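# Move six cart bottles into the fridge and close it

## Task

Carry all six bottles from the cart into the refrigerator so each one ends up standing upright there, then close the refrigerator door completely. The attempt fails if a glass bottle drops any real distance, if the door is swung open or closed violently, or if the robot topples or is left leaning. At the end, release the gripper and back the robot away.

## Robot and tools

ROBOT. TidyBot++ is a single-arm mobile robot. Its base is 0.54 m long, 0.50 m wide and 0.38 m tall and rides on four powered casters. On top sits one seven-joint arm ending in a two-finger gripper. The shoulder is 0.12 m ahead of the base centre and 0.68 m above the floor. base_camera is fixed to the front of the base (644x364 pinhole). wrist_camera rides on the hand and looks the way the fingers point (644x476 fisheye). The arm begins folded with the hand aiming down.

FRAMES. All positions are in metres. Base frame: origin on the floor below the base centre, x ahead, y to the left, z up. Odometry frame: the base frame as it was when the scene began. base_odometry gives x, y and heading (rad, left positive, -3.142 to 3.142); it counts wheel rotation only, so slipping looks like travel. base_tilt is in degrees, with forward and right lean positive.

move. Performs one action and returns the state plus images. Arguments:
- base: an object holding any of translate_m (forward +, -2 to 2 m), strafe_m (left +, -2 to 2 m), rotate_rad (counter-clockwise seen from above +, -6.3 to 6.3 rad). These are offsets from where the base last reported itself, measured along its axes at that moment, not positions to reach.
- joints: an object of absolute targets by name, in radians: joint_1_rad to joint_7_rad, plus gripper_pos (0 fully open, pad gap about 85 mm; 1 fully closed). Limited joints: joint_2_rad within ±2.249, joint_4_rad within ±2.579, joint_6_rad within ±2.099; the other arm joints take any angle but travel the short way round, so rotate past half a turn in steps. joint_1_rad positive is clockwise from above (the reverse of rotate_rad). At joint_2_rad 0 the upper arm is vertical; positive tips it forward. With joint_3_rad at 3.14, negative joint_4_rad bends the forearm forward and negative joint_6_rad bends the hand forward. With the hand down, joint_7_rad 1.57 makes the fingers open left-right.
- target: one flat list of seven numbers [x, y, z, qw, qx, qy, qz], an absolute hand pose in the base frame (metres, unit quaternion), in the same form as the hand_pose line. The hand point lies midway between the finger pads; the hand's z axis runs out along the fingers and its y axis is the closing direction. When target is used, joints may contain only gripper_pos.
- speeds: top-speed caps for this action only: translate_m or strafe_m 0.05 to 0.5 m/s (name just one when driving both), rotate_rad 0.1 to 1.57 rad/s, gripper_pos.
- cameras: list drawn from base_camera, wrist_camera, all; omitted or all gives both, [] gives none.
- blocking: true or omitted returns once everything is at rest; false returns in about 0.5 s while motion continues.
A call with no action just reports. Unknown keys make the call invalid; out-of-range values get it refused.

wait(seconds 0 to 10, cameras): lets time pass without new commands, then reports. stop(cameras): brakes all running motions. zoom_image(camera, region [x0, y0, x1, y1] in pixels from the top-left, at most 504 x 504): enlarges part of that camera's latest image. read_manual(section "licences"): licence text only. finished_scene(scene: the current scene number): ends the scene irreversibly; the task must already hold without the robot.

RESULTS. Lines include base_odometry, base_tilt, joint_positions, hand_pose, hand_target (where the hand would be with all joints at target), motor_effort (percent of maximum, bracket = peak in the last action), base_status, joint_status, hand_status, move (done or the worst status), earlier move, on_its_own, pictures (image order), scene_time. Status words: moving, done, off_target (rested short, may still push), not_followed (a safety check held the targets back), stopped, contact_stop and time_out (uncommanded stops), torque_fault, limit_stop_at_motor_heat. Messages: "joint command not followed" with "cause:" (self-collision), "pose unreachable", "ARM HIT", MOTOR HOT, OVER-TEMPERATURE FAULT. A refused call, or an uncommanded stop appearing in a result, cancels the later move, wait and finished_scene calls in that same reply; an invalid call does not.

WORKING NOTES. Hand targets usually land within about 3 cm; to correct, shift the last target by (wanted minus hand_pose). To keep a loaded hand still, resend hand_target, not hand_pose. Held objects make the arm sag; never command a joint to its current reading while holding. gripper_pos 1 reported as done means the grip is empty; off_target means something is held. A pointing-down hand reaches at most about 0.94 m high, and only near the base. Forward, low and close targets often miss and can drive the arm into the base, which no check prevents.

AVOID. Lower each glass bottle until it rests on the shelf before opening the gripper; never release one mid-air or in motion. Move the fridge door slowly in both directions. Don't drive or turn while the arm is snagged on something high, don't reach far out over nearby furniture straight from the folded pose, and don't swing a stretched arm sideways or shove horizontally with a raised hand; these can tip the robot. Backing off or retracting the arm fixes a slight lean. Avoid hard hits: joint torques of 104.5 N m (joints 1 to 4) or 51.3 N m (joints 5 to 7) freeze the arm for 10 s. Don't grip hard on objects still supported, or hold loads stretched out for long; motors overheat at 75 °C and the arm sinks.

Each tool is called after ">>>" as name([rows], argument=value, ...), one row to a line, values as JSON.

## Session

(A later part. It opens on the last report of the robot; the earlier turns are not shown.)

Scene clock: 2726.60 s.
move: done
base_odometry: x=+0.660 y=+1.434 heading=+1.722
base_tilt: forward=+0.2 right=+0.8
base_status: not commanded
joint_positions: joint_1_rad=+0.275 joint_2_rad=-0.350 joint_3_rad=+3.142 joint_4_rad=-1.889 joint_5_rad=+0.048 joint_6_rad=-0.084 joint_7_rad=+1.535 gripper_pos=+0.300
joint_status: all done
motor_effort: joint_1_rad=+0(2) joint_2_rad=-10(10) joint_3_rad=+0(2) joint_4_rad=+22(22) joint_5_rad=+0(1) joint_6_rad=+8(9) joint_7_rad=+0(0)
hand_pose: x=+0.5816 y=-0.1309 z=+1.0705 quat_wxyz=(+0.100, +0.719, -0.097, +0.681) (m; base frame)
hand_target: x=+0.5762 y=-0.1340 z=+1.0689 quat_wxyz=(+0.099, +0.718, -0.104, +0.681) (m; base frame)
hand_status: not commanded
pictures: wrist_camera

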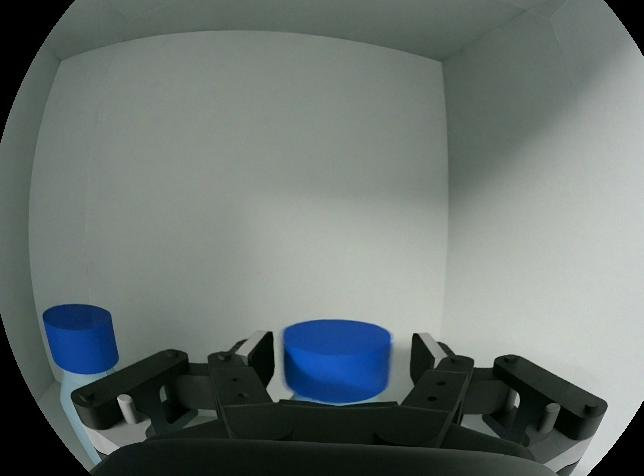

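>>> move(base={"translate_m": -0.087, "strafe_m": 0.025}, joints={"gripper_pos": 0.05}, speeds={"translate_m": 0.1}, cameras=["wrist_camera"])

>>> move(base={"translate_m": -0.5}, joints={"gripper_pos": 0.15}, speeds={"translate_m": 0.4}, cameras=["wrist_camera", "base_camera"])

Scene clock: 2748.23 s.
move: done
base_odometry: x=+0.648 y=+1.344 heading=+1.722
base_tilt: forward=+0.2 right=+0.8
base_status: done
joint_positions: joint_1_rad=+0.275 joint_2_rad=-0.361 joint_3_rad=+3.142 joint_4_rad=-1.889 joint_5_rad=+0.048 joint_6_rad=-0.084 joint_7_rad=+1.535 gripper_pos=+0.050
joint_status: all done
motor_effort: joint_1_rad=+0(1) joint_2_rad=-9(15) joint_3_rad=+1(1) joint_4_rad=+22(23) joint_5_rad=-1(1) joint_6_rad=+9(9) joint_7_rad=+0(1)
hand_pose: x=+0.5775 y=-0.1297 z=+1.0757 quat_wxyz=(+0.100, +0.715, -0.097, +0.685) (m; base frame)
hand_target: x=+0.5762 y=-0.1340 z=+1.0689 quat_wxyz=(+0.099, +0.718, -0.104, +0.681) (m; base frame)
hand_status: not commanded
pictures: wrist_camera

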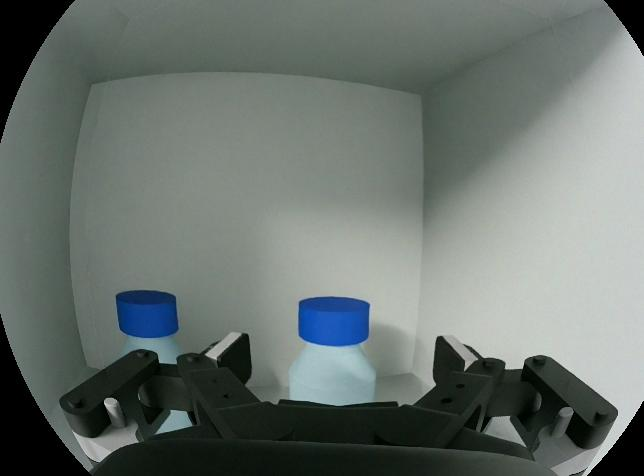

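Scene clock: 2750.63 s.
move: done
base_odometry: x=+0.723 y=+0.849 heading=+1.721
base_tilt: forward=+0.2 right=+0.8
base_status: done
joint_positions: joint_1_rad=+0.275 joint_2_rad=-0.363 joint_3_rad=+3.142 joint_4_rad=-1.889 joint_5_rad=+0.048 joint_6_rad=-0.084 joint_7_rad=+1.535 gripper_pos=+0.150
joint_status: all done
motor_effort: joint_1_rad=+0(1) joint_2_rad=-10(12) joint_3_rad=+0(1) joint_4_rad=+22(22) joint_5_rad=+0(1) joint_6_rad=+9(9) joint_7_rad=+0(1)
hand_pose: x=+0.5765 y=-0.1295 z=+1.0769 quat_wxyz=(+0.100, +0.714, -0.096, +0.686) (m; base frame)
hand_target: x=+0.5762 y=-0.1340 z=+1.0689 quat_wxyz=(+0.099, +0.718, -0.104, +0.681) (m; base frame)
hand_status: not commanded
pictures: base_camera, wrist_camera

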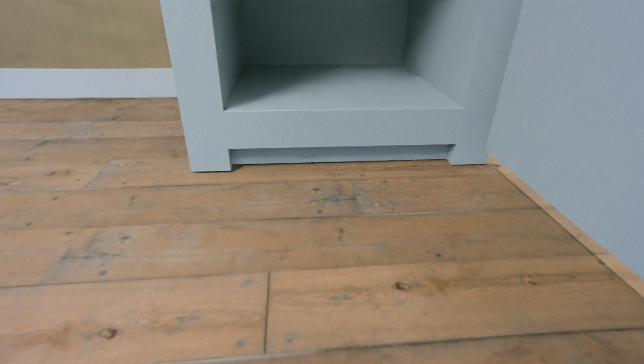

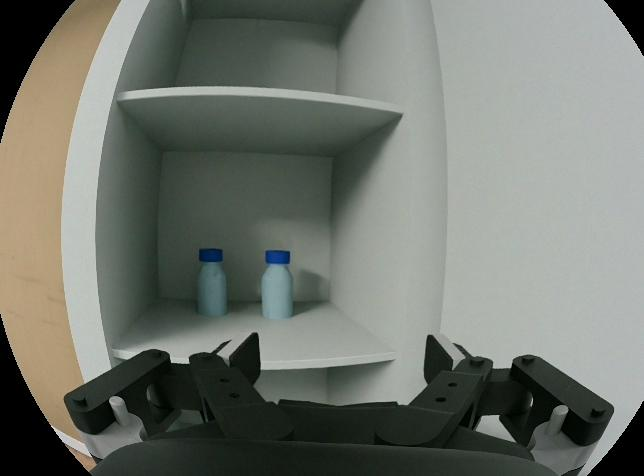

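>>> move(base={"translate_m": -0.381, "strafe_m": 0.194}, joints={"joint_1_rad": 0, "joint_2_rad": -0.6, "joint_3_rad": 3.1416, "joint_4_rad": -1.985, "joint_5_rad": 0, "joint_6_rad": -0.30, "joint_7_rad": 1.5708, "gripper_pos": 0.1}, speeds={"translate_m": 0.45}, cameras=[])

>>> move(base={"rotate_rad": -2.203}, speeds={"rotate_rad": 1.2}, cameras=[])

>>> move(base={"translate_m": -0.04, "strafe_m": -0.43}, speeds={"strafe_m": 0.4}, cameras=["wrist_camera"])

Scene clock: 2778.27 s.
move: done
base_odometry: x=+0.588 y=+0.443 heading=+1.722
base_tilt: forward=+0.1 right=+0.9
base_status: done
joint_positions: joint_1_rad=+0.016 joint_2_rad=-0.601 joint_3_rad=+3.142 joint_4_rad=-1.964 joint_5_rad=+0.048 joint_6_rad=-0.239 joint_7_rad=+1.535 gripper_pos=+0.100
joint_status: all done
motor_effort: joint_1_rad=+0(2) joint_2_rad=-1(14) joint_3_rad=+1(3) joint_4_rad=+21(22) joint_5_rad=-1(1) joint_6_rad=+8(10) joint_7_rad=+0(1)
hand_pose: x=+0.4997 y=-0.0088 z=+1.0839 quat_wxyz=(+0.013, +0.718, -0.007, +0.696) (m; base frame)
hand_target: x=+0.4996 y=+0.0013 z=+1.0517 quat_wxyz=(+0.000, +0.746, +0.000, +0.666) (m; base frame)
hand_status: not commanded
pictures: none
No camera images: "cameras" was empty.

Scene clock: 2781.17 s.
move: done
base_odometry: x=+0.588 y=+0.443 heading=-0.481
base_tilt: forward=+0.2 right=+0.8
base_status: done
joint_positions: joint_1_rad=+0.013 joint_2_rad=-0.601 joint_3_rad=+3.142 joint_4_rad=-1.965 joint_5_rad=+0.048 joint_6_rad=-0.240 joint_7_rad=+1.535 gripper_pos=+0.100
joint_status: not commanded
motor_effort: joint_1_rad=+0(1) joint_2_rad=-1(2) joint_3_rad=+0(2) joint_4_rad=+22(22) joint_5_rad=+0(1) joint_6_rad=+8(9) joint_7_rad=+0(1)
hand_pose: x=+0.4997 y=-0.0076 z=+1.0833 quat_wxyz=(+0.012, +0.718, -0.005, +0.695) (m; base frame)
hand_target: x=+0.4996 y=+0.0013 z=+1.0517 quat_wxyz=(+0.000, +0.746, +0.000, +0.666) (m; base frame)
hand_status: not commanded
pictures: none
No camera images: "cameras" was empty.

Scene clock: 2783.27 s.
move: done
base_odometry: x=+0.354 y=+0.081 heading=-0.481
base_tilt: forward=+0.2 right=+0.8
base_status: done
joint_positions: joint_1_rad=+0.013 joint_2_rad=-0.601 joint_3_rad=+3.142 joint_4_rad=-1.965 joint_5_rad=+0.048 joint_6_rad=-0.240 joint_7_rad=+1.535 gripper_pos=+0.100
joint_status: not commanded
motor_effort: joint_1_rad=+0(0) joint_2_rad=-1(2) joint_3_rad=+0(3) joint_4_rad=+22(22) joint_5_rad=+0(1) joint_6_rad=+9(9) joint_7_rad=+0(1)
hand_pose: x=+0.4997 y=-0.0076 z=+1.0832 quat_wxyz=(+0.012, +0.719, -0.005, +0.695) (m; base frame)
hand_target: x=+0.4996 y=+0.0013 z=+1.0517 quat_wxyz=(+0.000, +0.746, +0.000, +0.666) (m; base frame)
hand_status: not commanded
pictures: wrist_camera

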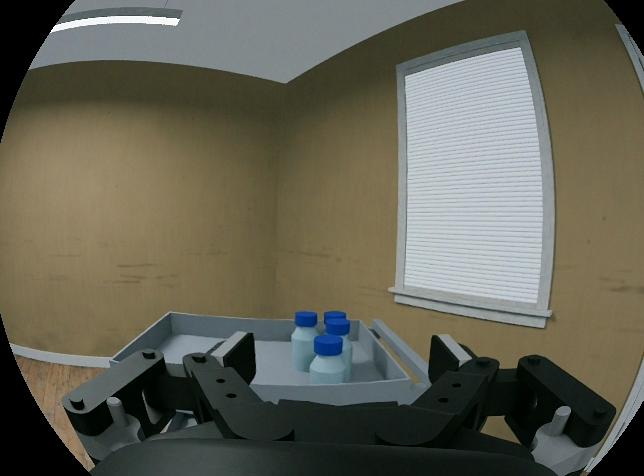

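>>> zoom_image(camera="wrist_camera", region=[240, 290, 440, 410])

Scaled by 2.520.

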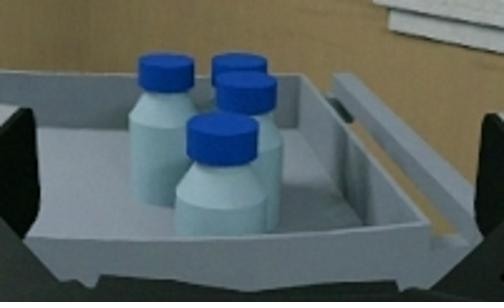

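>>> move(base={"translate_m": 0.09}, joints={"joint_1_rad": -0.02, "joint_2_rad": -0.03, "joint_3_rad": 3.1416, "joint_4_rad": -1.90, "joint_5_rad": 0, "joint_6_rad": 0.20, "joint_7_rad": 1.5708, "gripper_pos": 0.1}, speeds={"translate_m": 0.2}, cameras=["wrist_camera", "base_camera"])

Scene clock: 2839.33 s.
move: done
base_odometry: x=+0.434 y=+0.039 heading=-0.482
base_tilt: forward=+0.2 right=+0.8
base_status: done
joint_positions: joint_1_rad=-0.002 joint_2_rad=-0.044 joint_3_rad=+3.142 joint_4_rad=-1.905 joint_5_rad=+0.048 joint_6_rad=+0.149 joint_7_rad=+1.535 gripper_pos=+0.100
joint_status: all done
motor_effort: joint_1_rad=+0(1) joint_2_rad=-20(22) joint_3_rad=-1(1) joint_4_rad=+21(22) joint_5_rad=+0(2) joint_6_rad=+9(9) joint_7_rad=+0(1)
hand_pose: x=+0.7100 y=+0.0042 z=+0.9683 quat_wxyz=(+0.001, +0.755, +0.007, +0.655) (m; base frame)
hand_target: x=+0.7164 y=+0.0133 z=+0.9789 quat_wxyz=(-0.007, +0.741, +0.007, +0.671) (m; base frame)
hand_status: not commanded
pictures: base_camera, wrist_camera

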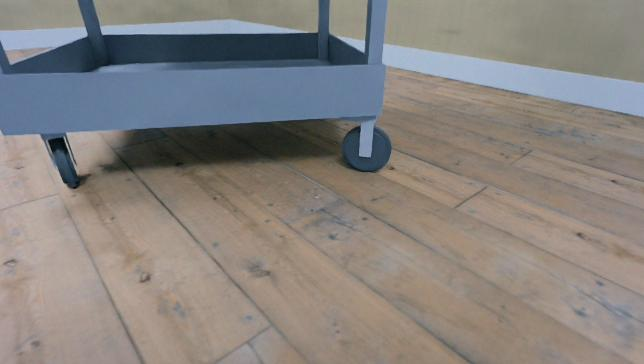

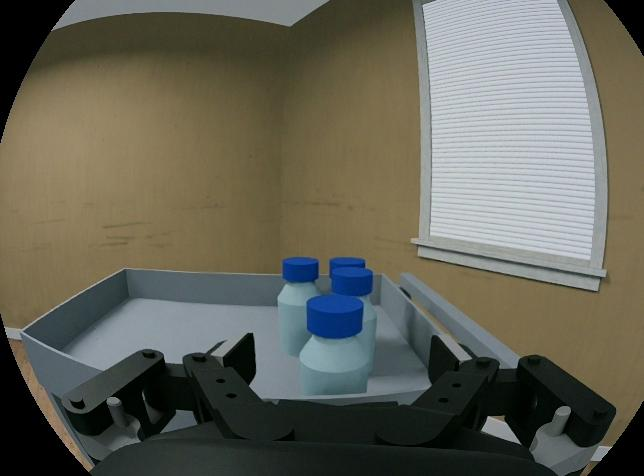

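>>> move(base={"translate_m": 0.105, "strafe_m": 0.006}, joints={"joint_1_rad": -0.02, "joint_2_rad": 0.019, "joint_3_rad": 3.1416, "joint_4_rad": -1.985, "joint_5_rad": 0, "joint_6_rad": 0.31, "joint_7_rad": 1.5708, "gripper_pos": 0.1}, speeds={"translate_m": 0.2}, cameras=["wrist_camera"])

Scene clock: 2852.67 s.
move: done
base_odometry: x=+0.530 y=-0.005 heading=-0.482
base_tilt: forward=+0.2 right=+0.8
base_status: done
joint_positions: joint_1_rad=-0.003 joint_2_rad=+0.015 joint_3_rad=+3.142 joint_4_rad=-1.969 joint_5_rad=+0.048 joint_6_rad=+0.261 joint_7_rad=+1.535 gripper_pos=+0.100
joint_status: all done
motor_effort: joint_1_rad=+0(1) joint_2_rad=-21(25) joint_3_rad=+0(1) joint_4_rad=+20(22) joint_5_rad=-1(2) joint_6_rad=+8(9) joint_7_rad=+0(1)
hand_pose: x=+0.7209 y=+0.0063 z=+0.9287 quat_wxyz=(-0.002, +0.759, +0.008, +0.651) (m; base frame)
hand_target: x=+0.7211 y=+0.0134 z=+0.9323 quat_wxyz=(-0.007, +0.749, +0.007, +0.662) (m; base frame)
hand_status: not commanded
pictures: wrist_camera

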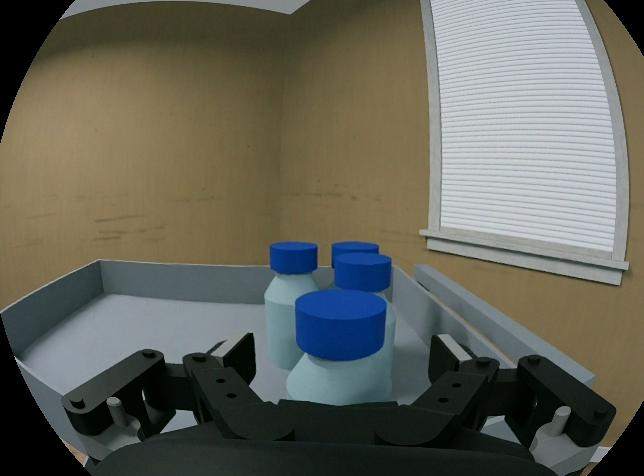

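>>> move(base={"translate_m": 0.055}, speeds={"translate_m": 0.15}, cameras=["wrist_camera"])

>>> move(joints={"gripper_pos": 0.6}, cameras=["wrist_camera"])

Scene clock: 2860.40 s.
move: done
base_odometry: x=+0.579 y=-0.030 heading=-0.482
base_tilt: forward=+0.1 right=+0.8
base_status: done
joint_positions: joint_1_rad=-0.003 joint_2_rad=+0.016 joint_3_rad=+3.142 joint_4_rad=-1.970 joint_5_rad=+0.048 joint_6_rad=+0.263 joint_7_rad=+1.535 gripper_pos=+0.100
joint_status: not commanded
motor_effort: joint_1_rad=+0(1) joint_2_rad=-22(24) joint_3_rad=-1(2) joint_4_rad=+20(21) joint_5_rad=+0(1) joint_6_rad=+9(9) joint_7_rad=+0(1)
hand_pose: x=+0.7210 y=+0.0068 z=+0.9284 quat_wxyz=(-0.002, +0.759, +0.009, +0.651) (m; base frame)
hand_target: x=+0.7211 y=+0.0134 z=+0.9323 quat_wxyz=(-0.007, +0.749, +0.007, +0.662) (m; base frame)
hand_status: not commanded
pictures: wrist_camera

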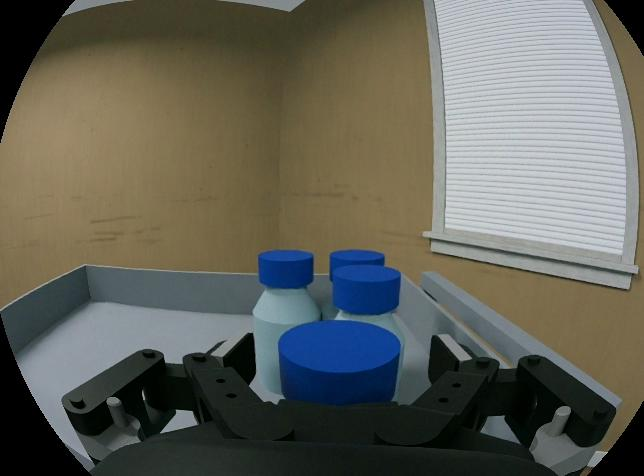

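Scene clock: 2861.23 s.
move: off_target
base_odometry: x=+0.579 y=-0.030 heading=-0.482
base_tilt: forward=+0.1 right=+0.8
base_status: not commanded
joint_positions: joint_1_rad=-0.004 joint_2_rad=+0.016 joint_3_rad=+3.142 joint_4_rad=-1.970 joint_5_rad=+0.048 joint_6_rad=+0.264 joint_7_rad=+1.535 gripper_pos=+0.450
joint_status: gripper_pos off_target (ended at +0.450, target +0.600)
motor_effort: joint_1_rad=+0(1) joint_2_rad=-20(22) joint_3_rad=-1(1) joint_4_rad=+20(22) joint_5_rad=-1(1) joint_6_rad=+9(9) joint_7_rad=+0(1)
hand_pose: x=+0.7210 y=+0.0072 z=+0.9286 quat_wxyz=(-0.002, +0.759, +0.009, +0.652) (m; base frame)
hand_target: x=+0.7211 y=+0.0134 z=+0.9323 quat_wxyz=(-0.007, +0.749, +0.007, +0.662) (m; base frame)
hand_status: not commanded
pictures: wrist_camera

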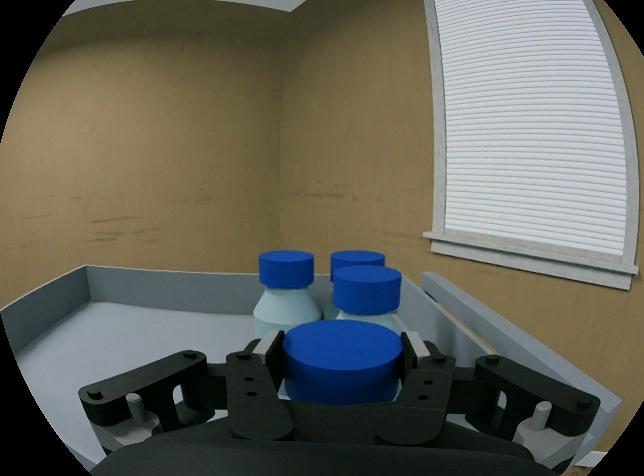

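>>> move(joints={"joint_1_rad": -0.02, "joint_2_rad": -0.05, "joint_3_rad": 3.1416, "joint_4_rad": -1.70, "joint_5_rad": 0, "joint_6_rad": -0.06, "joint_7_rad": 1.5708, "gripper_pos": 0.65}, cameras=["wrist_camera"])

>>> move(base={"translate_m": -0.2}, joints={"joint_1_rad": -0.02, "joint_2_rad": -0.45, "joint_3_rad": 3.1416, "joint_4_rad": -1.756, "joint_5_rad": 0, "joint_6_rad": -0.42, "joint_7_rad": 1.5708, "gripper_pos": 0.65}, speeds={"translate_m": 0.3}, cameras=["wrist_camera"])

Scene clock: 2877.07 s.
move: off_target
base_odometry: x=+0.579 y=-0.030 heading=-0.482
base_tilt: forward=+0.3 right=+0.9
base_status: not commanded
joint_positions: joint_1_rad=-0.005 joint_2_rad=-0.030 joint_3_rad=+3.142 joint_4_rad=-1.718 joint_5_rad=+0.048 joint_6_rad=-0.020 joint_7_rad=+1.535 gripper_pos=+0.450
joint_status: gripper_pos off_target (ended at +0.450, target +0.650); the others done
motor_effort: joint_1_rad=+0(1) joint_2_rad=-25(28) joint_3_rad=+0(2) joint_4_rad=+26(27) joint_5_rad=+0(1) joint_6_rad=+12(13) joint_7_rad=+0(1)
hand_pose: x=+0.7268 y=+0.0035 z=+1.0229 quat_wxyz=(+0.003, +0.754, +0.006, +0.657) (m; base frame)
hand_target: x=+0.7195 y=+0.0134 z=+1.0340 quat_wxyz=(-0.007, +0.755, +0.008, +0.656) (m; base frame)
hand_status: not commanded
pictures: wrist_camera

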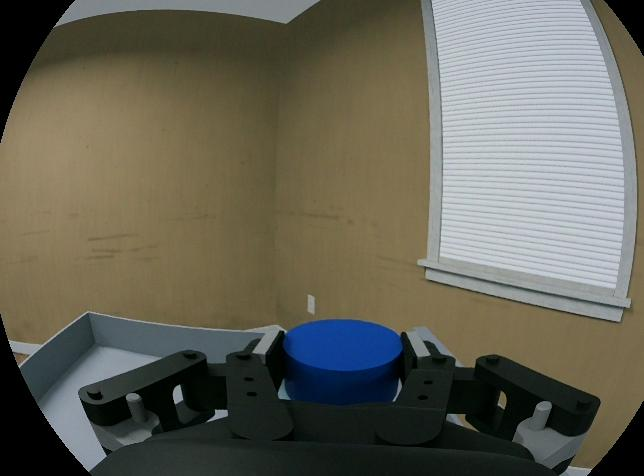

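Scene clock: 2879.00 s.
move: off_target
base_odometry: x=+0.401 y=+0.063 heading=-0.482
base_tilt: forward=+0.2 right=+0.8
base_status: done
joint_positions: joint_1_rad=-0.008 joint_2_rad=-0.438 joint_3_rad=+3.143 joint_4_rad=-1.760 joint_5_rad=+0.048 joint_6_rad=-0.381 joint_7_rad=+1.536 gripper_pos=+0.450
joint_status: gripper_pos off_target (ended at +0.450, target +0.650); the others done
motor_effort: joint_1_rad=+0(3) joint_2_rad=-9(31) joint_3_rad=+0(3) joint_4_rad=+26(28) joint_5_rad=+0(2) joint_6_rad=+12(13) joint_7_rad=+0(2)
hand_pose: x=+0.5538 y=-0.0013 z=+1.0992 quat_wxyz=(+0.007, +0.752, +0.000, +0.659) (m; base frame)
hand_target: x=+0.5468 y=+0.0099 z=+1.0949 quat_wxyz=(-0.006, +0.760, +0.008, +0.650) (m; base frame)
hand_status: not commanded
pictures: wrist_camera

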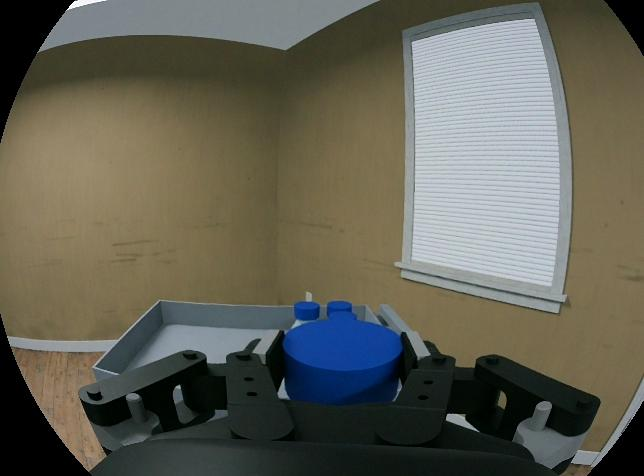

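>>> move(base={"translate_m": -0.01, "strafe_m": 0.423}, speeds={"strafe_m": 0.4}, cameras=[])

>>> move(base={"rotate_rad": 2.194}, speeds={"rotate_rad": 1.0}, cameras=[])

>>> move(base={"translate_m": 0.5, "strafe_m": -0.18}, joints={"joint_1_rad": 0.0, "joint_2_rad": -0.335, "joint_3_rad": 3.1416, "joint_4_rad": -1.6189, "joint_5_rad": 0, "joint_6_rad": -0.28, "joint_7_rad": 1.5708, "gripper_pos": 0.65}, speeds={"translate_m": 0.35}, cameras=["base_camera", "wrist_camera"])

Scene clock: 2900.40 s.
move: done
base_odometry: x=+0.588 y=+0.442 heading=-0.481
base_tilt: forward=+0.2 right=+0.8
base_status: done
joint_positions: joint_1_rad=-0.009 joint_2_rad=-0.438 joint_3_rad=+3.143 joint_4_rad=-1.760 joint_5_rad=+0.048 joint_6_rad=-0.383 joint_7_rad=+1.536 gripper_pos=+0.450
joint_status: not commanded
motor_effort: joint_1_rad=+0(2) joint_2_rad=-9(11) joint_3_rad=+0(4) joint_4_rad=+26(26) joint_5_rad=+0(1) joint_6_rad=+12(13) joint_7_rad=+0(1)
hand_pose: x=+0.5538 y=-0.0009 z=+1.0985 quat_wxyz=(+0.007, +0.753, +0.000, +0.658) (m; base frame)
hand_target: x=+0.5468 y=+0.0099 z=+1.0949 quat_wxyz=(-0.006, +0.760, +0.008, +0.650) (m; base frame)
hand_status: not commanded
pictures: none
No camera images: "cameras" was empty.

Scene clock: 2903.50 s.
move: done
base_odometry: x=+0.588 y=+0.442 heading=+1.712
base_tilt: forward=+0.2 right=+0.8
base_status: done
joint_positions: joint_1_rad=-0.012 joint_2_rad=-0.438 joint_3_rad=+3.143 joint_4_rad=-1.760 joint_5_rad=+0.048 joint_6_rad=-0.383 joint_7_rad=+1.536 gripper_pos=+0.450
joint_status: not commanded
motor_effort: joint_1_rad=+0(1) joint_2_rad=-9(11) joint_3_rad=+0(3) joint_4_rad=+26(26) joint_5_rad=+0(1) joint_6_rad=+12(13) joint_7_rad=+0(1)
hand_pose: x=+0.5538 y=+0.0004 z=+1.0985 quat_wxyz=(+0.006, +0.753, +0.002, +0.658) (m; base frame)
hand_target: x=+0.5468 y=+0.0099 z=+1.0949 quat_wxyz=(-0.006, +0.760, +0.008, +0.650) (m; base frame)
hand_status: not commanded
pictures: none
No camera images: "cameras" was empty.

Scene clock: 2906.07 s.
move: off_target
base_odometry: x=+0.696 y=+0.963 heading=+1.713
base_tilt: forward=+0.2 right=+0.9
base_status: done
joint_positions: joint_1_rad=-0.012 joint_2_rad=-0.322 joint_3_rad=+3.143 joint_4_rad=-1.637 joint_5_rad=+0.048 joint_6_rad=-0.334 joint_7_rad=+1.536 gripper_pos=+0.450
joint_status: gripper_pos off_target (ended at +0.450, target +0.650); the others done
motor_effort: joint_1_rad=+0(1) joint_2_rad=-13(16) joint_3_rad=+0(1) joint_4_rad=+26(27) joint_5_rad=+0(1) joint_6_rad=+12(13) joint_7_rad=+0(1)
hand_pose: x=+0.6004 y=+0.0016 z=+1.1362 quat_wxyz=(+0.005, +0.734, +0.002, +0.679) (m; base frame)
hand_target: x=+0.5935 y=+0.0013 z=+1.1703 quat_wxyz=(+0.000, +0.705, +0.000, +0.710) (m; base frame)
hand_status: not commanded
pictures: base_camera, wrist_camera

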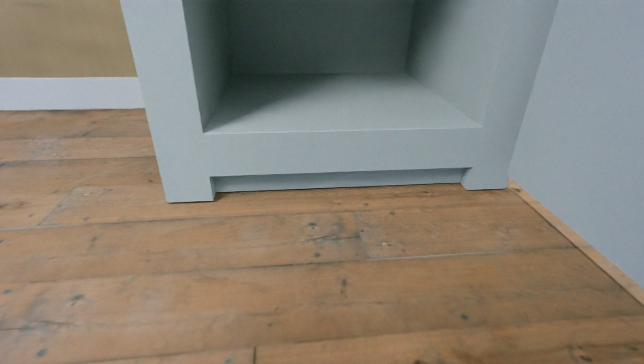

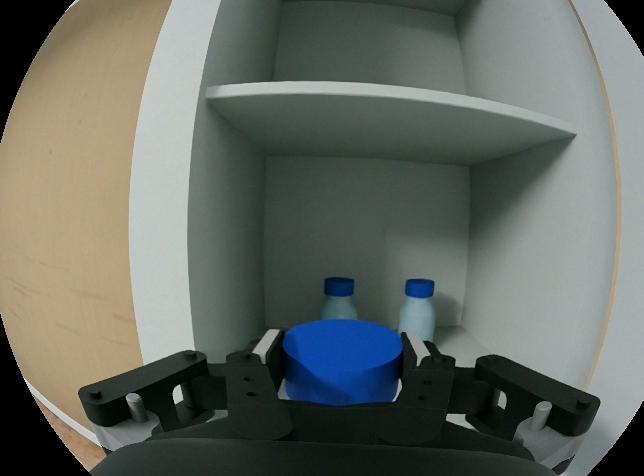

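>>> zoom_image(camera="base_camera", region=[150, 160, 530, 220])

Scaled by 1.326.

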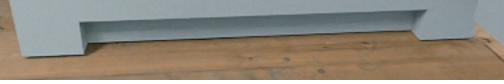

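>>> move(base={"translate_m": 0.373, "strafe_m": -0.013, "rotate_rad": 0.014}, speeds={"translate_m": 0.22}, cameras=["wrist_camera"])

Scene clock: 2931.80 s.
move: done
base_odometry: x=+0.656 y=+1.334 heading=+1.727
base_tilt: forward=+0.2 right=+0.8
base_status: done
joint_positions: joint_1_rad=-0.010 joint_2_rad=-0.319 joint_3_rad=+3.142 joint_4_rad=-1.637 joint_5_rad=+0.048 joint_6_rad=-0.334 joint_7_rad=+1.536 gripper_pos=+0.450
joint_status: not commanded
motor_effort: joint_1_rad=+0(2) joint_2_rad=-13(17) joint_3_rad=+0(3) joint_4_rad=+26(27) joint_5_rad=+0(1) joint_6_rad=+13(13) joint_7_rad=+0(1)
hand_pose: x=+0.6018 y=+0.0013 z=+1.1347 quat_wxyz=(+0.006, +0.735, +0.002, +0.678) (m; base frame)
hand_target: x=+0.5935 y=+0.0013 z=+1.1703 quat_wxyz=(+0.000, +0.705, +0.000, +0.710) (m; base frame)
hand_status: not commanded
pictures: wrist_camera

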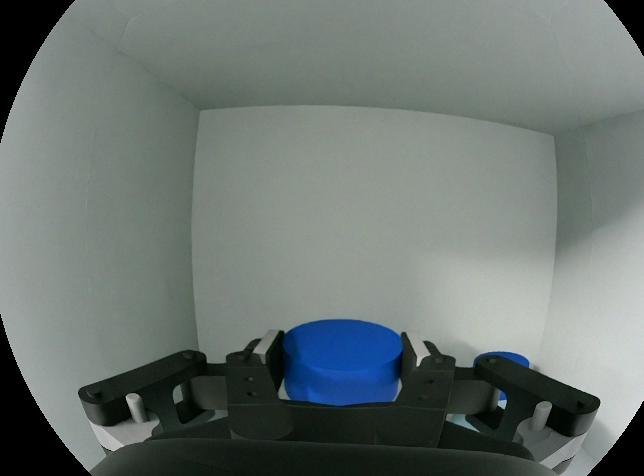

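>>> move(joints={"joint_1_rad": 0.0, "joint_2_rad": -0.351, "joint_3_rad": 3.1416, "joint_4_rad": -1.79, "joint_5_rad": 0, "joint_6_rad": -0.125, "joint_7_rad": 1.5708, "gripper_pos": 0.65}, cameras=[])

>>> move(joints={"joint_1_rad": 0.0, "joint_2_rad": -0.356, "joint_3_rad": 3.1416, "joint_4_rad": -1.84, "joint_5_rad": 0, "joint_6_rad": -0.09, "joint_7_rad": 1.5708, "gripper_pos": 0.65}, cameras=["wrist_camera"])

Scene clock: 2942.60 s.
move: off_target
base_odometry: x=+0.656 y=+1.334 heading=+1.727
base_tilt: forward=+0.2 right=+0.8
base_status: not commanded
joint_positions: joint_1_rad=-0.010 joint_2_rad=-0.322 joint_3_rad=+3.142 joint_4_rad=-1.799 joint_5_rad=+0.048 joint_6_rad=-0.198 joint_7_rad=+1.536 gripper_pos=+0.450
joint_status: gripper_pos off_target (ended at +0.450, target +0.650); the others done
motor_effort: joint_1_rad=+0(1) joint_2_rad=-14(16) joint_3_rad=+0(1) joint_4_rad=+26(28) joint_5_rad=+0(2) joint_6_rad=+12(13) joint_7_rad=+0(1)
hand_pose: x=+0.6083 y=+0.0033 z=+1.0781 quat_wxyz=(+0.004, +0.743, +0.005, +0.669) (m; base frame)
hand_target: x=+0.5972 y=+0.0013 z=+1.1204 quat_wxyz=(+0.000, +0.705, +0.000, +0.710) (m; base frame)
hand_status: not commanded
pictures: none
No camera images: "cameras" was empty.

Scene clock: 2943.33 s.
move: off_target
base_odometry: x=+0.656 y=+1.334 heading=+1.727
base_tilt: forward=+0.2 right=+0.9
base_status: not commanded
joint_positions: joint_1_rad=-0.010 joint_2_rad=-0.330 joint_3_rad=+3.142 joint_4_rad=-1.838 joint_5_rad=+0.048 joint_6_rad=-0.153 joint_7_rad=+1.536 gripper_pos=+0.450
joint_status: gripper_pos off_target (ended at +0.450, target +0.650); the others done
motor_effort: joint_1_rad=+0(1) joint_2_rad=-13(15) joint_3_rad=+0(1) joint_4_rad=+26(27) joint_5_rad=+0(2) joint_6_rad=+11(13) joint_7_rad=+0(1)
hand_pose: x=+0.6064 y=+0.0039 z=+1.0718 quat_wxyz=(+0.003, +0.738, +0.006, +0.675) (m; base frame)
hand_target: x=+0.5968 y=+0.0013 z=+1.1024 quat_wxyz=(+0.000, +0.708, +0.000, +0.706) (m; base frame)
hand_status: not commanded
pictures: wrist_camera

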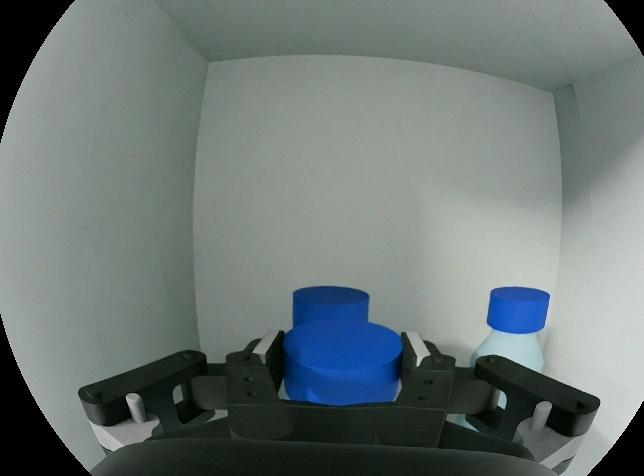

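>>> move(joints={"joint_1_rad": 0.0, "joint_2_rad": -0.360, "joint_3_rad": 3.1416, "joint_4_rad": -1.872, "joint_5_rad": 0, "joint_6_rad": -0.09, "joint_7_rad": 1.5708, "gripper_pos": 0.65}, cameras=[])

>>> move(joints={"gripper_pos": 0.42}, cameras=["wrist_camera"])

Scene clock: 2951.33 s.
move: off_target
base_odometry: x=+0.656 y=+1.334 heading=+1.727
base_tilt: forward=+0.2 right=+0.8
base_status: not commanded
joint_positions: joint_1_rad=-0.010 joint_2_rad=-0.342 joint_3_rad=+3.142 joint_4_rad=-1.855 joint_5_rad=+0.048 joint_6_rad=-0.136 joint_7_rad=+1.536 gripper_pos=+0.450
joint_status: gripper_pos off_target (ended at +0.450, target +0.650); the others done
motor_effort: joint_1_rad=+0(1) joint_2_rad=-11(13) joint_3_rad=+0(1) joint_4_rad=+22(25) joint_5_rad=+0(2) joint_6_rad=+9(12) joint_7_rad=+0(1)
hand_pose: x=+0.6022 y=+0.0041 z=+1.0716 quat_wxyz=(+0.003, +0.734, +0.006, +0.679) (m; base frame)
hand_target: x=+0.5957 y=+0.0013 z=+1.0844 quat_wxyz=(+0.000, +0.718, +0.000, +0.696) (m; base frame)
hand_status: not commanded
pictures: none
No camera images: "cameras" was empty.

Scene clock: 2951.97 s.
move: done
base_odometry: x=+0.656 y=+1.334 heading=+1.727
base_tilt: forward=+0.2 right=+0.8
base_status: not commanded
joint_positions: joint_1_rad=-0.010 joint_2_rad=-0.342 joint_3_rad=+3.142 joint_4_rad=-1.855 joint_5_rad=+0.048 joint_6_rad=-0.136 joint_7_rad=+1.536 gripper_pos=+0.419
joint_status: all done
motor_effort: joint_1_rad=+0(0) joint_2_rad=-11(11) joint_3_rad=+0(1) joint_4_rad=+22(23) joint_5_rad=+0(1) joint_6_rad=+9(10) joint_7_rad=+0(0)
hand_pose: x=+0.6021 y=+0.0041 z=+1.0717 quat_wxyz=(+0.003, +0.734, +0.006, +0.679) (m; base frame)
hand_target: x=+0.5957 y=+0.0013 z=+1.0844 quat_wxyz=(+0.000, +0.718, +0.000, +0.696) (m; base frame)
hand_status: not commanded
pictures: wrist_camera

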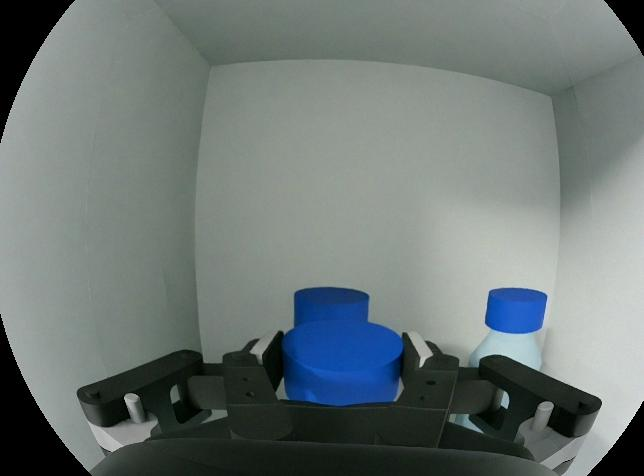

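>>> move(joints={"gripper_pos": 0.28}, cameras=["wrist_camera"])

>>> move(base={"translate_m": -0.08}, joints={"gripper_pos": 0.1}, speeds={"translate_m": 0.1}, cameras=["wrist_camera"])

Scene clock: 2957.53 s.
move: done
base_odometry: x=+0.656 y=+1.334 heading=+1.727
base_tilt: forward=+0.2 right=+0.8
base_status: not commanded
joint_positions: joint_1_rad=-0.010 joint_2_rad=-0.348 joint_3_rad=+3.142 joint_4_rad=-1.855 joint_5_rad=+0.048 joint_6_rad=-0.136 joint_7_rad=+1.536 gripper_pos=+0.280
joint_status: all done
motor_effort: joint_1_rad=+0(0) joint_2_rad=-10(11) joint_3_rad=+0(1) joint_4_rad=+22(22) joint_5_rad=-1(1) joint_6_rad=+9(9) joint_7_rad=+0(1)
hand_pose: x=+0.5998 y=+0.0040 z=+1.0746 quat_wxyz=(+0.003, +0.732, +0.006, +0.681) (m; base frame)
hand_target: x=+0.5957 y=+0.0013 z=+1.0844 quat_wxyz=(+0.000, +0.718, +0.000, +0.696) (m; base frame)
hand_status: not commanded
pictures: wrist_camera

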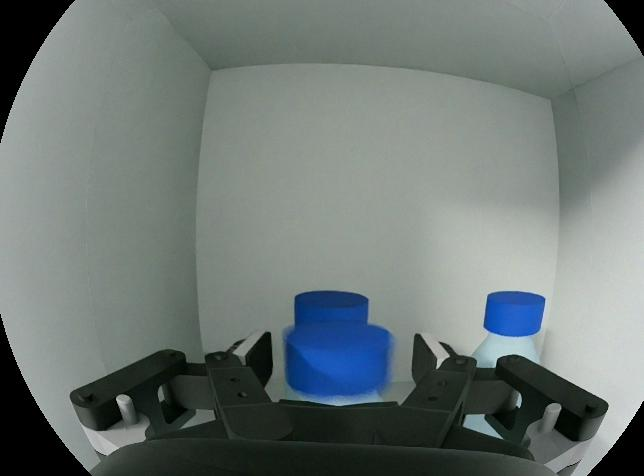

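Scene clock: 2958.87 s.
move: done
base_odometry: x=+0.669 y=+1.255 heading=+1.727
base_tilt: forward=+0.2 right=+0.8
base_status: done
joint_positions: joint_1_rad=-0.010 joint_2_rad=-0.360 joint_3_rad=+3.142 joint_4_rad=-1.855 joint_5_rad=+0.048 joint_6_rad=-0.136 joint_7_rad=+1.536 gripper_pos=+0.100
joint_status: all done
motor_effort: joint_1_rad=+0(1) joint_2_rad=-9(14) joint_3_rad=+0(1) joint_4_rad=+21(23) joint_5_rad=+0(1) joint_6_rad=+8(9) joint_7_rad=+0(1)
hand_pose: x=+0.5951 y=+0.0040 z=+1.0803 quat_wxyz=(+0.003, +0.728, +0.006, +0.685) (m; base frame)
hand_target: x=+0.5957 y=+0.0013 z=+1.0844 quat_wxyz=(+0.000, +0.718, +0.000, +0.696) (m; base frame)
hand_status: not commanded
pictures: wrist_camera

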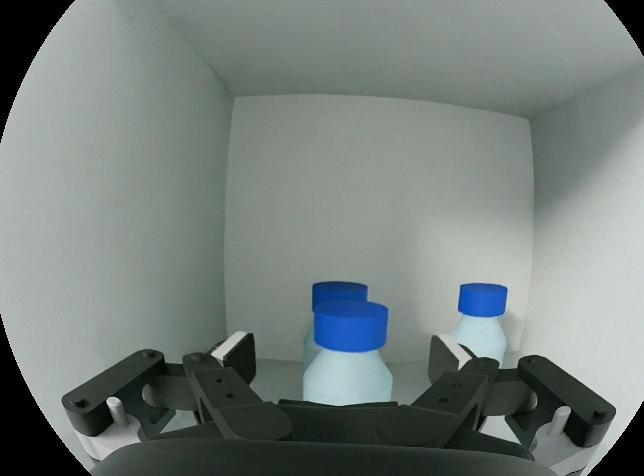

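>>> move(base={"translate_m": -0.45}, joints={"joint_1_rad": -0.01, "joint_2_rad": -0.6, "joint_3_rad": 3.1416, "joint_4_rad": -1.985, "joint_5_rad": 0, "joint_6_rad": -0.30, "joint_7_rad": 1.5708, "gripper_pos": 0.1}, speeds={"translate_m": 0.45}, cameras=[])

Scene clock: 2973.10 s.
move: done
base_odometry: x=+0.739 y=+0.810 heading=+1.727
base_tilt: forward=+0.2 right=+0.8
base_status: done
joint_positions: joint_1_rad=-0.010 joint_2_rad=-0.596 joint_3_rad=+3.142 joint_4_rad=-1.964 joint_5_rad=+0.048 joint_6_rad=-0.240 joint_7_rad=+1.536 gripper_pos=+0.100
joint_status: all done
motor_effort: joint_1_rad=+0(1) joint_2_rad=-1(13) joint_3_rad=+0(2) joint_4_rad=+21(23) joint_5_rad=+0(2) joint_6_rad=+9(9) joint_7_rad=-1(1)
hand_pose: x=+0.5016 y=+0.0015 z=+1.0817 quat_wxyz=(+0.005, +0.720, +0.004, +0.694) (m; base frame)
hand_target: x=+0.4996 y=+0.0051 z=+1.0517 quat_wxyz=(-0.003, +0.746, +0.004, +0.666) (m; base frame)
hand_status: not commanded
pictures: none
No camera images: "cameras" was empty.

>>> move(base={"translate_m": -0.339, "strafe_m": 0.206}, speeds={"translate_m": 0.45}, cameras=[])

>>> move(base={"rotate_rad": -2.209}, speeds={"rotate_rad": 1.2}, cameras=[])

>>> move(base={"translate_m": -0.02, "strafe_m": -0.437}, joints={"joint_1_rad": -0.01, "joint_2_rad": -0.3, "joint_3_rad": 3.1416, "joint_4_rad": -1.90, "joint_5_rad": 0, "joint_6_rad": -0.0, "joint_7_rad": 1.5708, "gripper_pos": 0.1}, speeds={"strafe_m": 0.4}, cameras=["wrist_camera"])

Scene clock: 2996.77 s.
move: done
base_odometry: x=+0.588 y=+0.443 heading=+1.728
base_tilt: forward=+0.2 right=+0.8
base_status: done
joint_positions: joint_1_rad=-0.010 joint_2_rad=-0.603 joint_3_rad=+3.142 joint_4_rad=-1.966 joint_5_rad=+0.048 joint_6_rad=-0.241 joint_7_rad=+1.536 gripper_pos=+0.100
joint_status: not commanded
motor_effort: joint_1_rad=+0(0) joint_2_rad=-1(4) joint_3_rad=+0(2) joint_4_rad=+21(22) joint_5_rad=-1(1) joint_6_rad=+8(9) joint_7_rad=+0(1)
hand_pose: x=+0.4992 y=+0.0015 z=+1.0829 quat_wxyz=(+0.005, +0.719, +0.004, +0.695) (m; base frame)
hand_target: x=+0.4996 y=+0.0051 z=+1.0517 quat_wxyz=(-0.003, +0.746, +0.004, +0.666) (m; base frame)
hand_status: not commanded
pictures: none
No camera images: "cameras" was empty.

Scene clock: 2999.67 s.
move: done
base_odometry: x=+0.588 y=+0.443 heading=-0.481
base_tilt: forward=+0.2 right=+0.8
base_status: done
joint_positions: joint_1_rad=-0.010 joint_2_rad=-0.603 joint_3_rad=+3.142 joint_4_rad=-1.966 joint_5_rad=+0.048 joint_6_rad=-0.241 joint_7_rad=+1.536 gripper_pos=+0.100
joint_status: not commanded
motor_effort: joint_1_rad=+0(1) joint_2_rad=-1(2) joint_3_rad=-1(2) joint_4_rad=+22(22) joint_5_rad=-1(1) joint_6_rad=+9(9) joint_7_rad=+0(1)
hand_pose: x=+0.4992 y=+0.0015 z=+1.0828 quat_wxyz=(+0.005, +0.719, +0.004, +0.695) (m; base frame)
hand_target: x=+0.4996 y=+0.0051 z=+1.0517 quat_wxyz=(-0.003, +0.746, +0.004, +0.666) (m; base frame)
hand_status: not commanded
pictures: none
No camera images: "cameras" was empty.

Scene clock: 3001.80 s.
move: done
base_odometry: x=+0.368 y=+0.065 heading=-0.481
base_tilt: forward=+0.2 right=+0.9
base_status: done
joint_positions: joint_1_rad=-0.010 joint_2_rad=-0.308 joint_3_rad=+3.142 joint_4_rad=-1.904 joint_5_rad=+0.048 joint_6_rad=-0.050 joint_7_rad=+1.536 gripper_pos=+0.100
joint_status: all done
motor_effort: joint_1_rad=+0(1) joint_2_rad=-11(13) joint_3_rad=-1(3) joint_4_rad=+22(23) joint_5_rad=+0(1) joint_6_rad=+9(10) joint_7_rad=+1(1)
hand_pose: x=+0.6162 y=+0.0055 z=+1.0510 quat_wxyz=(+0.002, +0.733, +0.007, +0.680) (m; base frame)
hand_target: x=+0.6200 y=+0.0063 z=+1.0655 quat_wxyz=(-0.003, +0.717, +0.004, +0.697) (m; base frame)
hand_status: not commanded
pictures: wrist_camera

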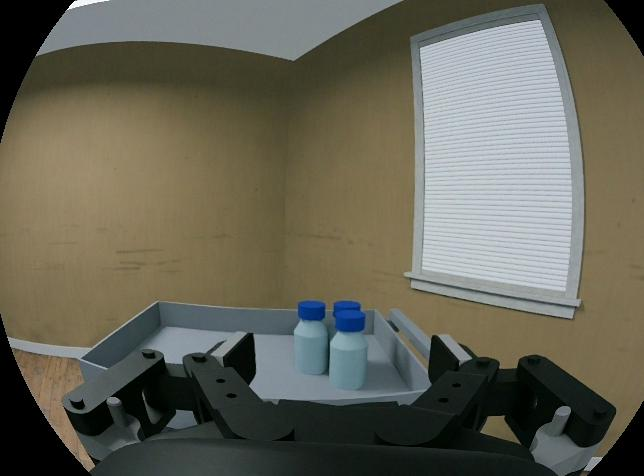

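>>> move(base={"translate_m": 0.19, "strafe_m": -0.007}, joints={"joint_1_rad": -0.01, "joint_2_rad": -0.03, "joint_3_rad": 3.1416, "joint_4_rad": -1.90, "joint_5_rad": 0, "joint_6_rad": 0.20, "joint_7_rad": 1.5708, "gripper_pos": 0.1}, speeds={"translate_m": 0.2}, cameras=["wrist_camera"])

Scene clock: 3009.50 s.
move: done
base_odometry: x=+0.534 y=-0.030 heading=-0.482
base_tilt: forward=+0.3 right=+0.8
base_status: done
joint_positions: joint_1_rad=-0.010 joint_2_rad=-0.033 joint_3_rad=+3.142 joint_4_rad=-1.897 joint_5_rad=+0.048 joint_6_rad=+0.149 joint_7_rad=+1.536 gripper_pos=+0.100
joint_status: all done
motor_effort: joint_1_rad=+0(1) joint_2_rad=-20(24) joint_3_rad=+0(2) joint_4_rad=+21(23) joint_5_rad=+0(2) joint_6_rad=+9(10) joint_7_rad=+0(1)
hand_pose: x=+0.7140 y=+0.0094 z=+0.9670 quat_wxyz=(-0.002, +0.756, +0.011, +0.654) (m; base frame)
hand_target: x=+0.7165 y=+0.0073 z=+0.9789 quat_wxyz=(-0.003, +0.741, +0.004, +0.671) (m; base frame)
hand_status: not commanded
pictures: wrist_camera

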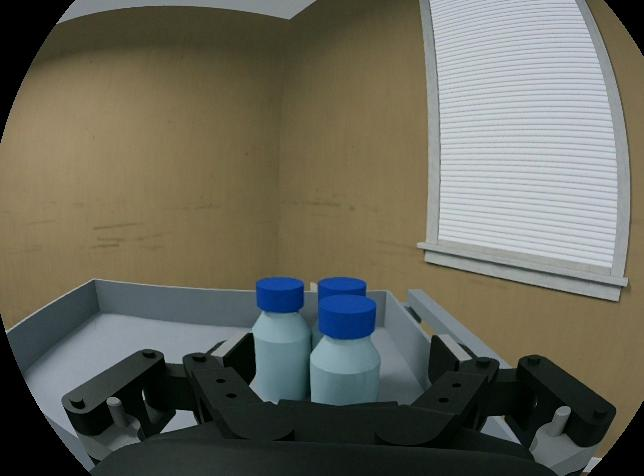

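>>> move(base={"translate_m": 0.115, "strafe_m": -0.004}, joints={"joint_1_rad": -0.01, "joint_2_rad": 0.019, "joint_3_rad": 3.1416, "joint_4_rad": -1.985, "joint_5_rad": 0, "joint_6_rad": 0.31, "joint_7_rad": 1.5708, "gripper_pos": 0.1}, speeds={"translate_m": 0.2}, cameras=["wrist_camera"])

Scene clock: 3024.53 s.
move: done
base_odometry: x=+0.634 y=-0.087 heading=-0.482
base_tilt: forward=+0.2 right=+0.9
base_status: done
joint_positions: joint_1_rad=-0.010 joint_2_rad=+0.014 joint_3_rad=+3.142 joint_4_rad=-1.970 joint_5_rad=+0.048 joint_6_rad=+0.261 joint_7_rad=+1.536 gripper_pos=+0.100
joint_status: all done
motor_effort: joint_1_rad=+0(1) joint_2_rad=-21(25) joint_3_rad=+0(2) joint_4_rad=+20(22) joint_5_rad=-1(1) joint_6_rad=+8(10) joint_7_rad=+0(1)
hand_pose: x=+0.7204 y=+0.0111 z=+0.9297 quat_wxyz=(-0.004, +0.758, +0.012, +0.652) (m; base frame)
hand_target: x=+0.7212 y=+0.0074 z=+0.9323 quat_wxyz=(-0.003, +0.749, +0.004, +0.662) (m; base frame)
hand_status: not commanded
pictures: wrist_camera

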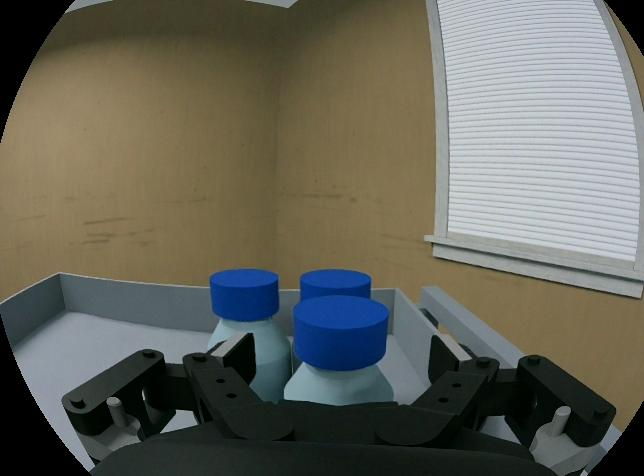

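>>> move(base={"translate_m": 0.046}, joints={"gripper_pos": 0.22}, speeds={"translate_m": 0.12}, cameras=["wrist_camera"])

>>> move(joints={"gripper_pos": 0.6}, cameras=["wrist_camera"])

Scene clock: 3037.37 s.
move: done
base_odometry: x=+0.675 y=-0.108 heading=-0.482
base_tilt: forward=+0.2 right=+0.8
base_status: done
joint_positions: joint_1_rad=-0.010 joint_2_rad=+0.013 joint_3_rad=+3.142 joint_4_rad=-1.970 joint_5_rad=+0.048 joint_6_rad=+0.262 joint_7_rad=+1.536 gripper_pos=+0.220
joint_status: all done
motor_effort: joint_1_rad=+0(1) joint_2_rad=-21(24) joint_3_rad=+0(1) joint_4_rad=+20(21) joint_5_rad=+0(1) joint_6_rad=+9(9) joint_7_rad=+0(1)
hand_pose: x=+0.7202 y=+0.0111 z=+0.9300 quat_wxyz=(-0.004, +0.758, +0.012, +0.652) (m; base frame)
hand_target: x=+0.7212 y=+0.0074 z=+0.9323 quat_wxyz=(-0.003, +0.749, +0.004, +0.662) (m; base frame)
hand_status: not commanded
pictures: wrist_camera

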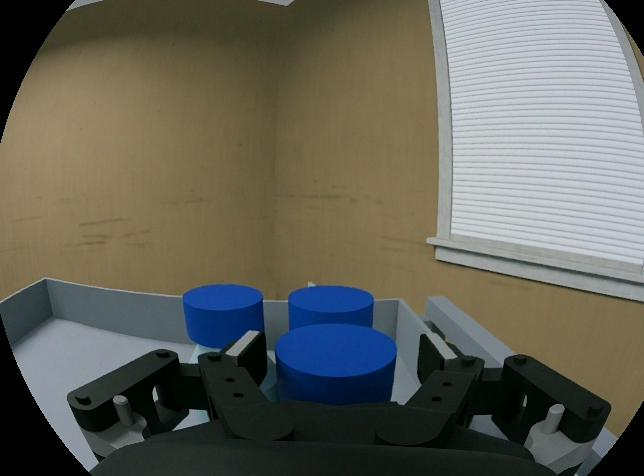

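Scene clock: 3038.10 s.
move: off_target
base_odometry: x=+0.675 y=-0.108 heading=-0.482
base_tilt: forward=+0.2 right=+0.9
base_status: not commanded
joint_positions: joint_1_rad=-0.010 joint_2_rad=+0.013 joint_3_rad=+3.142 joint_4_rad=-1.970 joint_5_rad=+0.048 joint_6_rad=+0.264 joint_7_rad=+1.536 gripper_pos=+0.450
joint_status: gripper_pos off_target (ended at +0.450, target +0.600)
motor_effort: joint_1_rad=+1(2) joint_2_rad=-20(22) joint_3_rad=+0(1) joint_4_rad=+21(22) joint_5_rad=-1(1) joint_6_rad=+9(10) joint_7_rad=+0(1)
hand_pose: x=+0.7202 y=+0.0112 z=+0.9304 quat_wxyz=(-0.004, +0.758, +0.012, +0.653) (m; base frame)
hand_target: x=+0.7212 y=+0.0074 z=+0.9323 quat_wxyz=(-0.003, +0.749, +0.004, +0.662) (m; base frame)
hand_status: not commanded
pictures: wrist_camera

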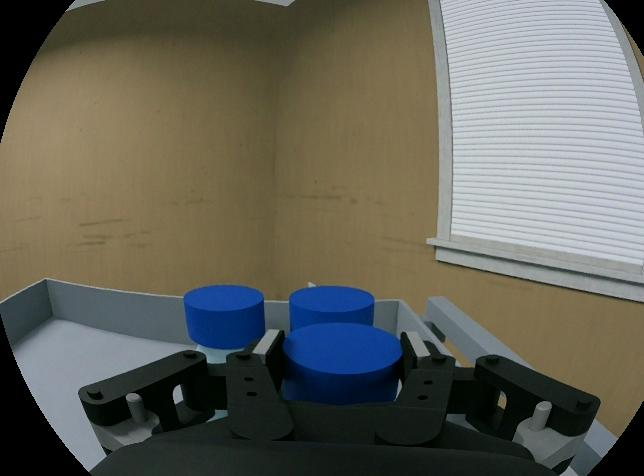

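>>> move(joints={"joint_1_rad": -0.01, "joint_2_rad": -0.05, "joint_3_rad": 3.1416, "joint_4_rad": -1.70, "joint_5_rad": 0, "joint_6_rad": -0.06, "joint_7_rad": 1.5708, "gripper_pos": 0.65}, cameras=["wrist_camera"])

>>> move(base={"translate_m": -0.25}, joints={"joint_1_rad": -0.01, "joint_2_rad": -0.45, "joint_3_rad": 3.1416, "joint_4_rad": -1.756, "joint_5_rad": 0, "joint_6_rad": -0.42, "joint_7_rad": 1.5708, "gripper_pos": 0.65}, speeds={"translate_m": 0.3}, cameras=["wrist_camera"])

Scene clock: 3087.33 s.
move: off_target
base_odometry: x=+0.675 y=-0.108 heading=-0.482
base_tilt: forward=+0.2 right=+1.0
base_status: not commanded
joint_positions: joint_1_rad=-0.010 joint_2_rad=-0.027 joint_3_rad=+3.142 joint_4_rad=-1.726 joint_5_rad=+0.048 joint_6_rad=-0.026 joint_7_rad=+1.536 gripper_pos=+0.450
joint_status: gripper_pos off_target (ended at +0.450, target +0.650); the others done
motor_effort: joint_1_rad=+0(2) joint_2_rad=-25(28) joint_3_rad=-1(2) joint_4_rad=+27(29) joint_5_rad=-1(2) joint_6_rad=+13(14) joint_7_rad=-1(1)
hand_pose: x=+0.7270 y=+0.0070 z=+1.0148 quat_wxyz=(+0.001, +0.759, +0.008, +0.651) (m; base frame)
hand_target: x=+0.7196 y=+0.0074 z=+1.0340 quat_wxyz=(-0.003, +0.755, +0.004, +0.656) (m; base frame)
hand_status: not commanded
pictures: wrist_camera

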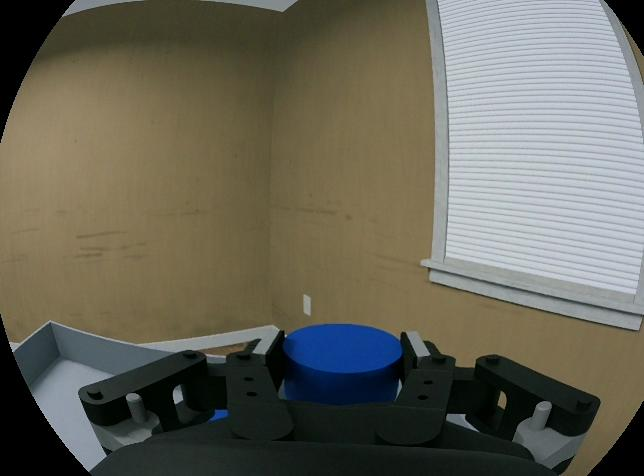

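Scene clock: 3089.23 s.
move: off_target
base_odometry: x=+0.453 y=+0.008 heading=-0.482
base_tilt: forward=+0.2 right=+0.9
base_status: done
joint_positions: joint_1_rad=-0.010 joint_2_rad=-0.440 joint_3_rad=+3.142 joint_4_rad=-1.762 joint_5_rad=+0.048 joint_6_rad=-0.384 joint_7_rad=+1.536 gripper_pos=+0.450
joint_status: gripper_pos off_target (ended at +0.450, target +0.650); the others done
motor_effort: joint_1_rad=+0(3) joint_2_rad=-9(32) joint_3_rad=+0(3) joint_4_rad=+26(28) joint_5_rad=+0(2) joint_6_rad=+13(14) joint_7_rad=-1(1)
hand_pose: x=+0.5528 y=+0.0000 z=+1.0982 quat_wxyz=(+0.006, +0.753, +0.001, +0.658) (m; base frame)
hand_target: x=+0.5469 y=+0.0056 z=+1.0948 quat_wxyz=(-0.003, +0.760, +0.004, +0.650) (m; base frame)
hand_status: not commanded
pictures: wrist_camera

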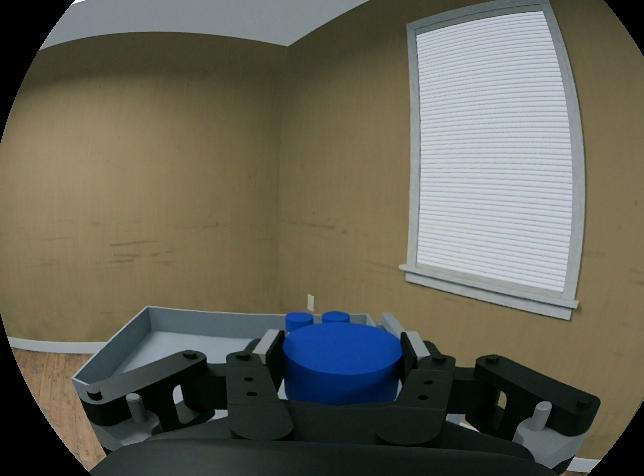

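>>> move(cameras=["wrist_camera"])

Scene clock: 3138.80 s.
base_odometry: x=+0.453 y=+0.008 heading=-0.482
base_tilt: forward=+0.2 right=+0.9
base_status: done
joint_positions: joint_1_rad=-0.010 joint_2_rad=-0.440 joint_3_rad=+3.142 joint_4_rad=-1.762 joint_5_rad=+0.048 joint_6_rad=-0.384 joint_7_rad=+1.536 gripper_pos=+0.450
joint_status: gripper_pos off_target (ended at +0.450, target +0.650); the others done
motor_effort: joint_1_rad=+0(3) joint_2_rad=-10(32) joint_3_rad=+0(3) joint_4_rad=+27(28) joint_5_rad=+0(2) joint_6_rad=+12(14) joint_7_rad=-1(1)
hand_pose: x=+0.5528 y=+0.0000 z=+1.0981 quat_wxyz=(+0.006, +0.753, +0.001, +0.658) (m; base frame)
hand_target: x=+0.5469 y=+0.0056 z=+1.0948 quat_wxyz=(-0.003, +0.760, +0.004, +0.650) (m; base frame)
hand_status: not commanded
pictures: wrist_camera

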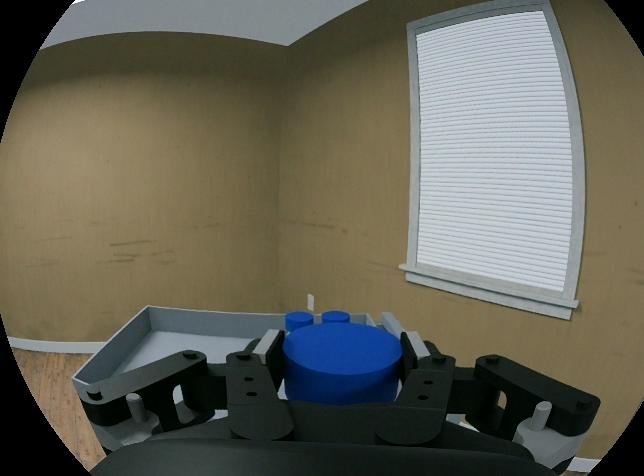

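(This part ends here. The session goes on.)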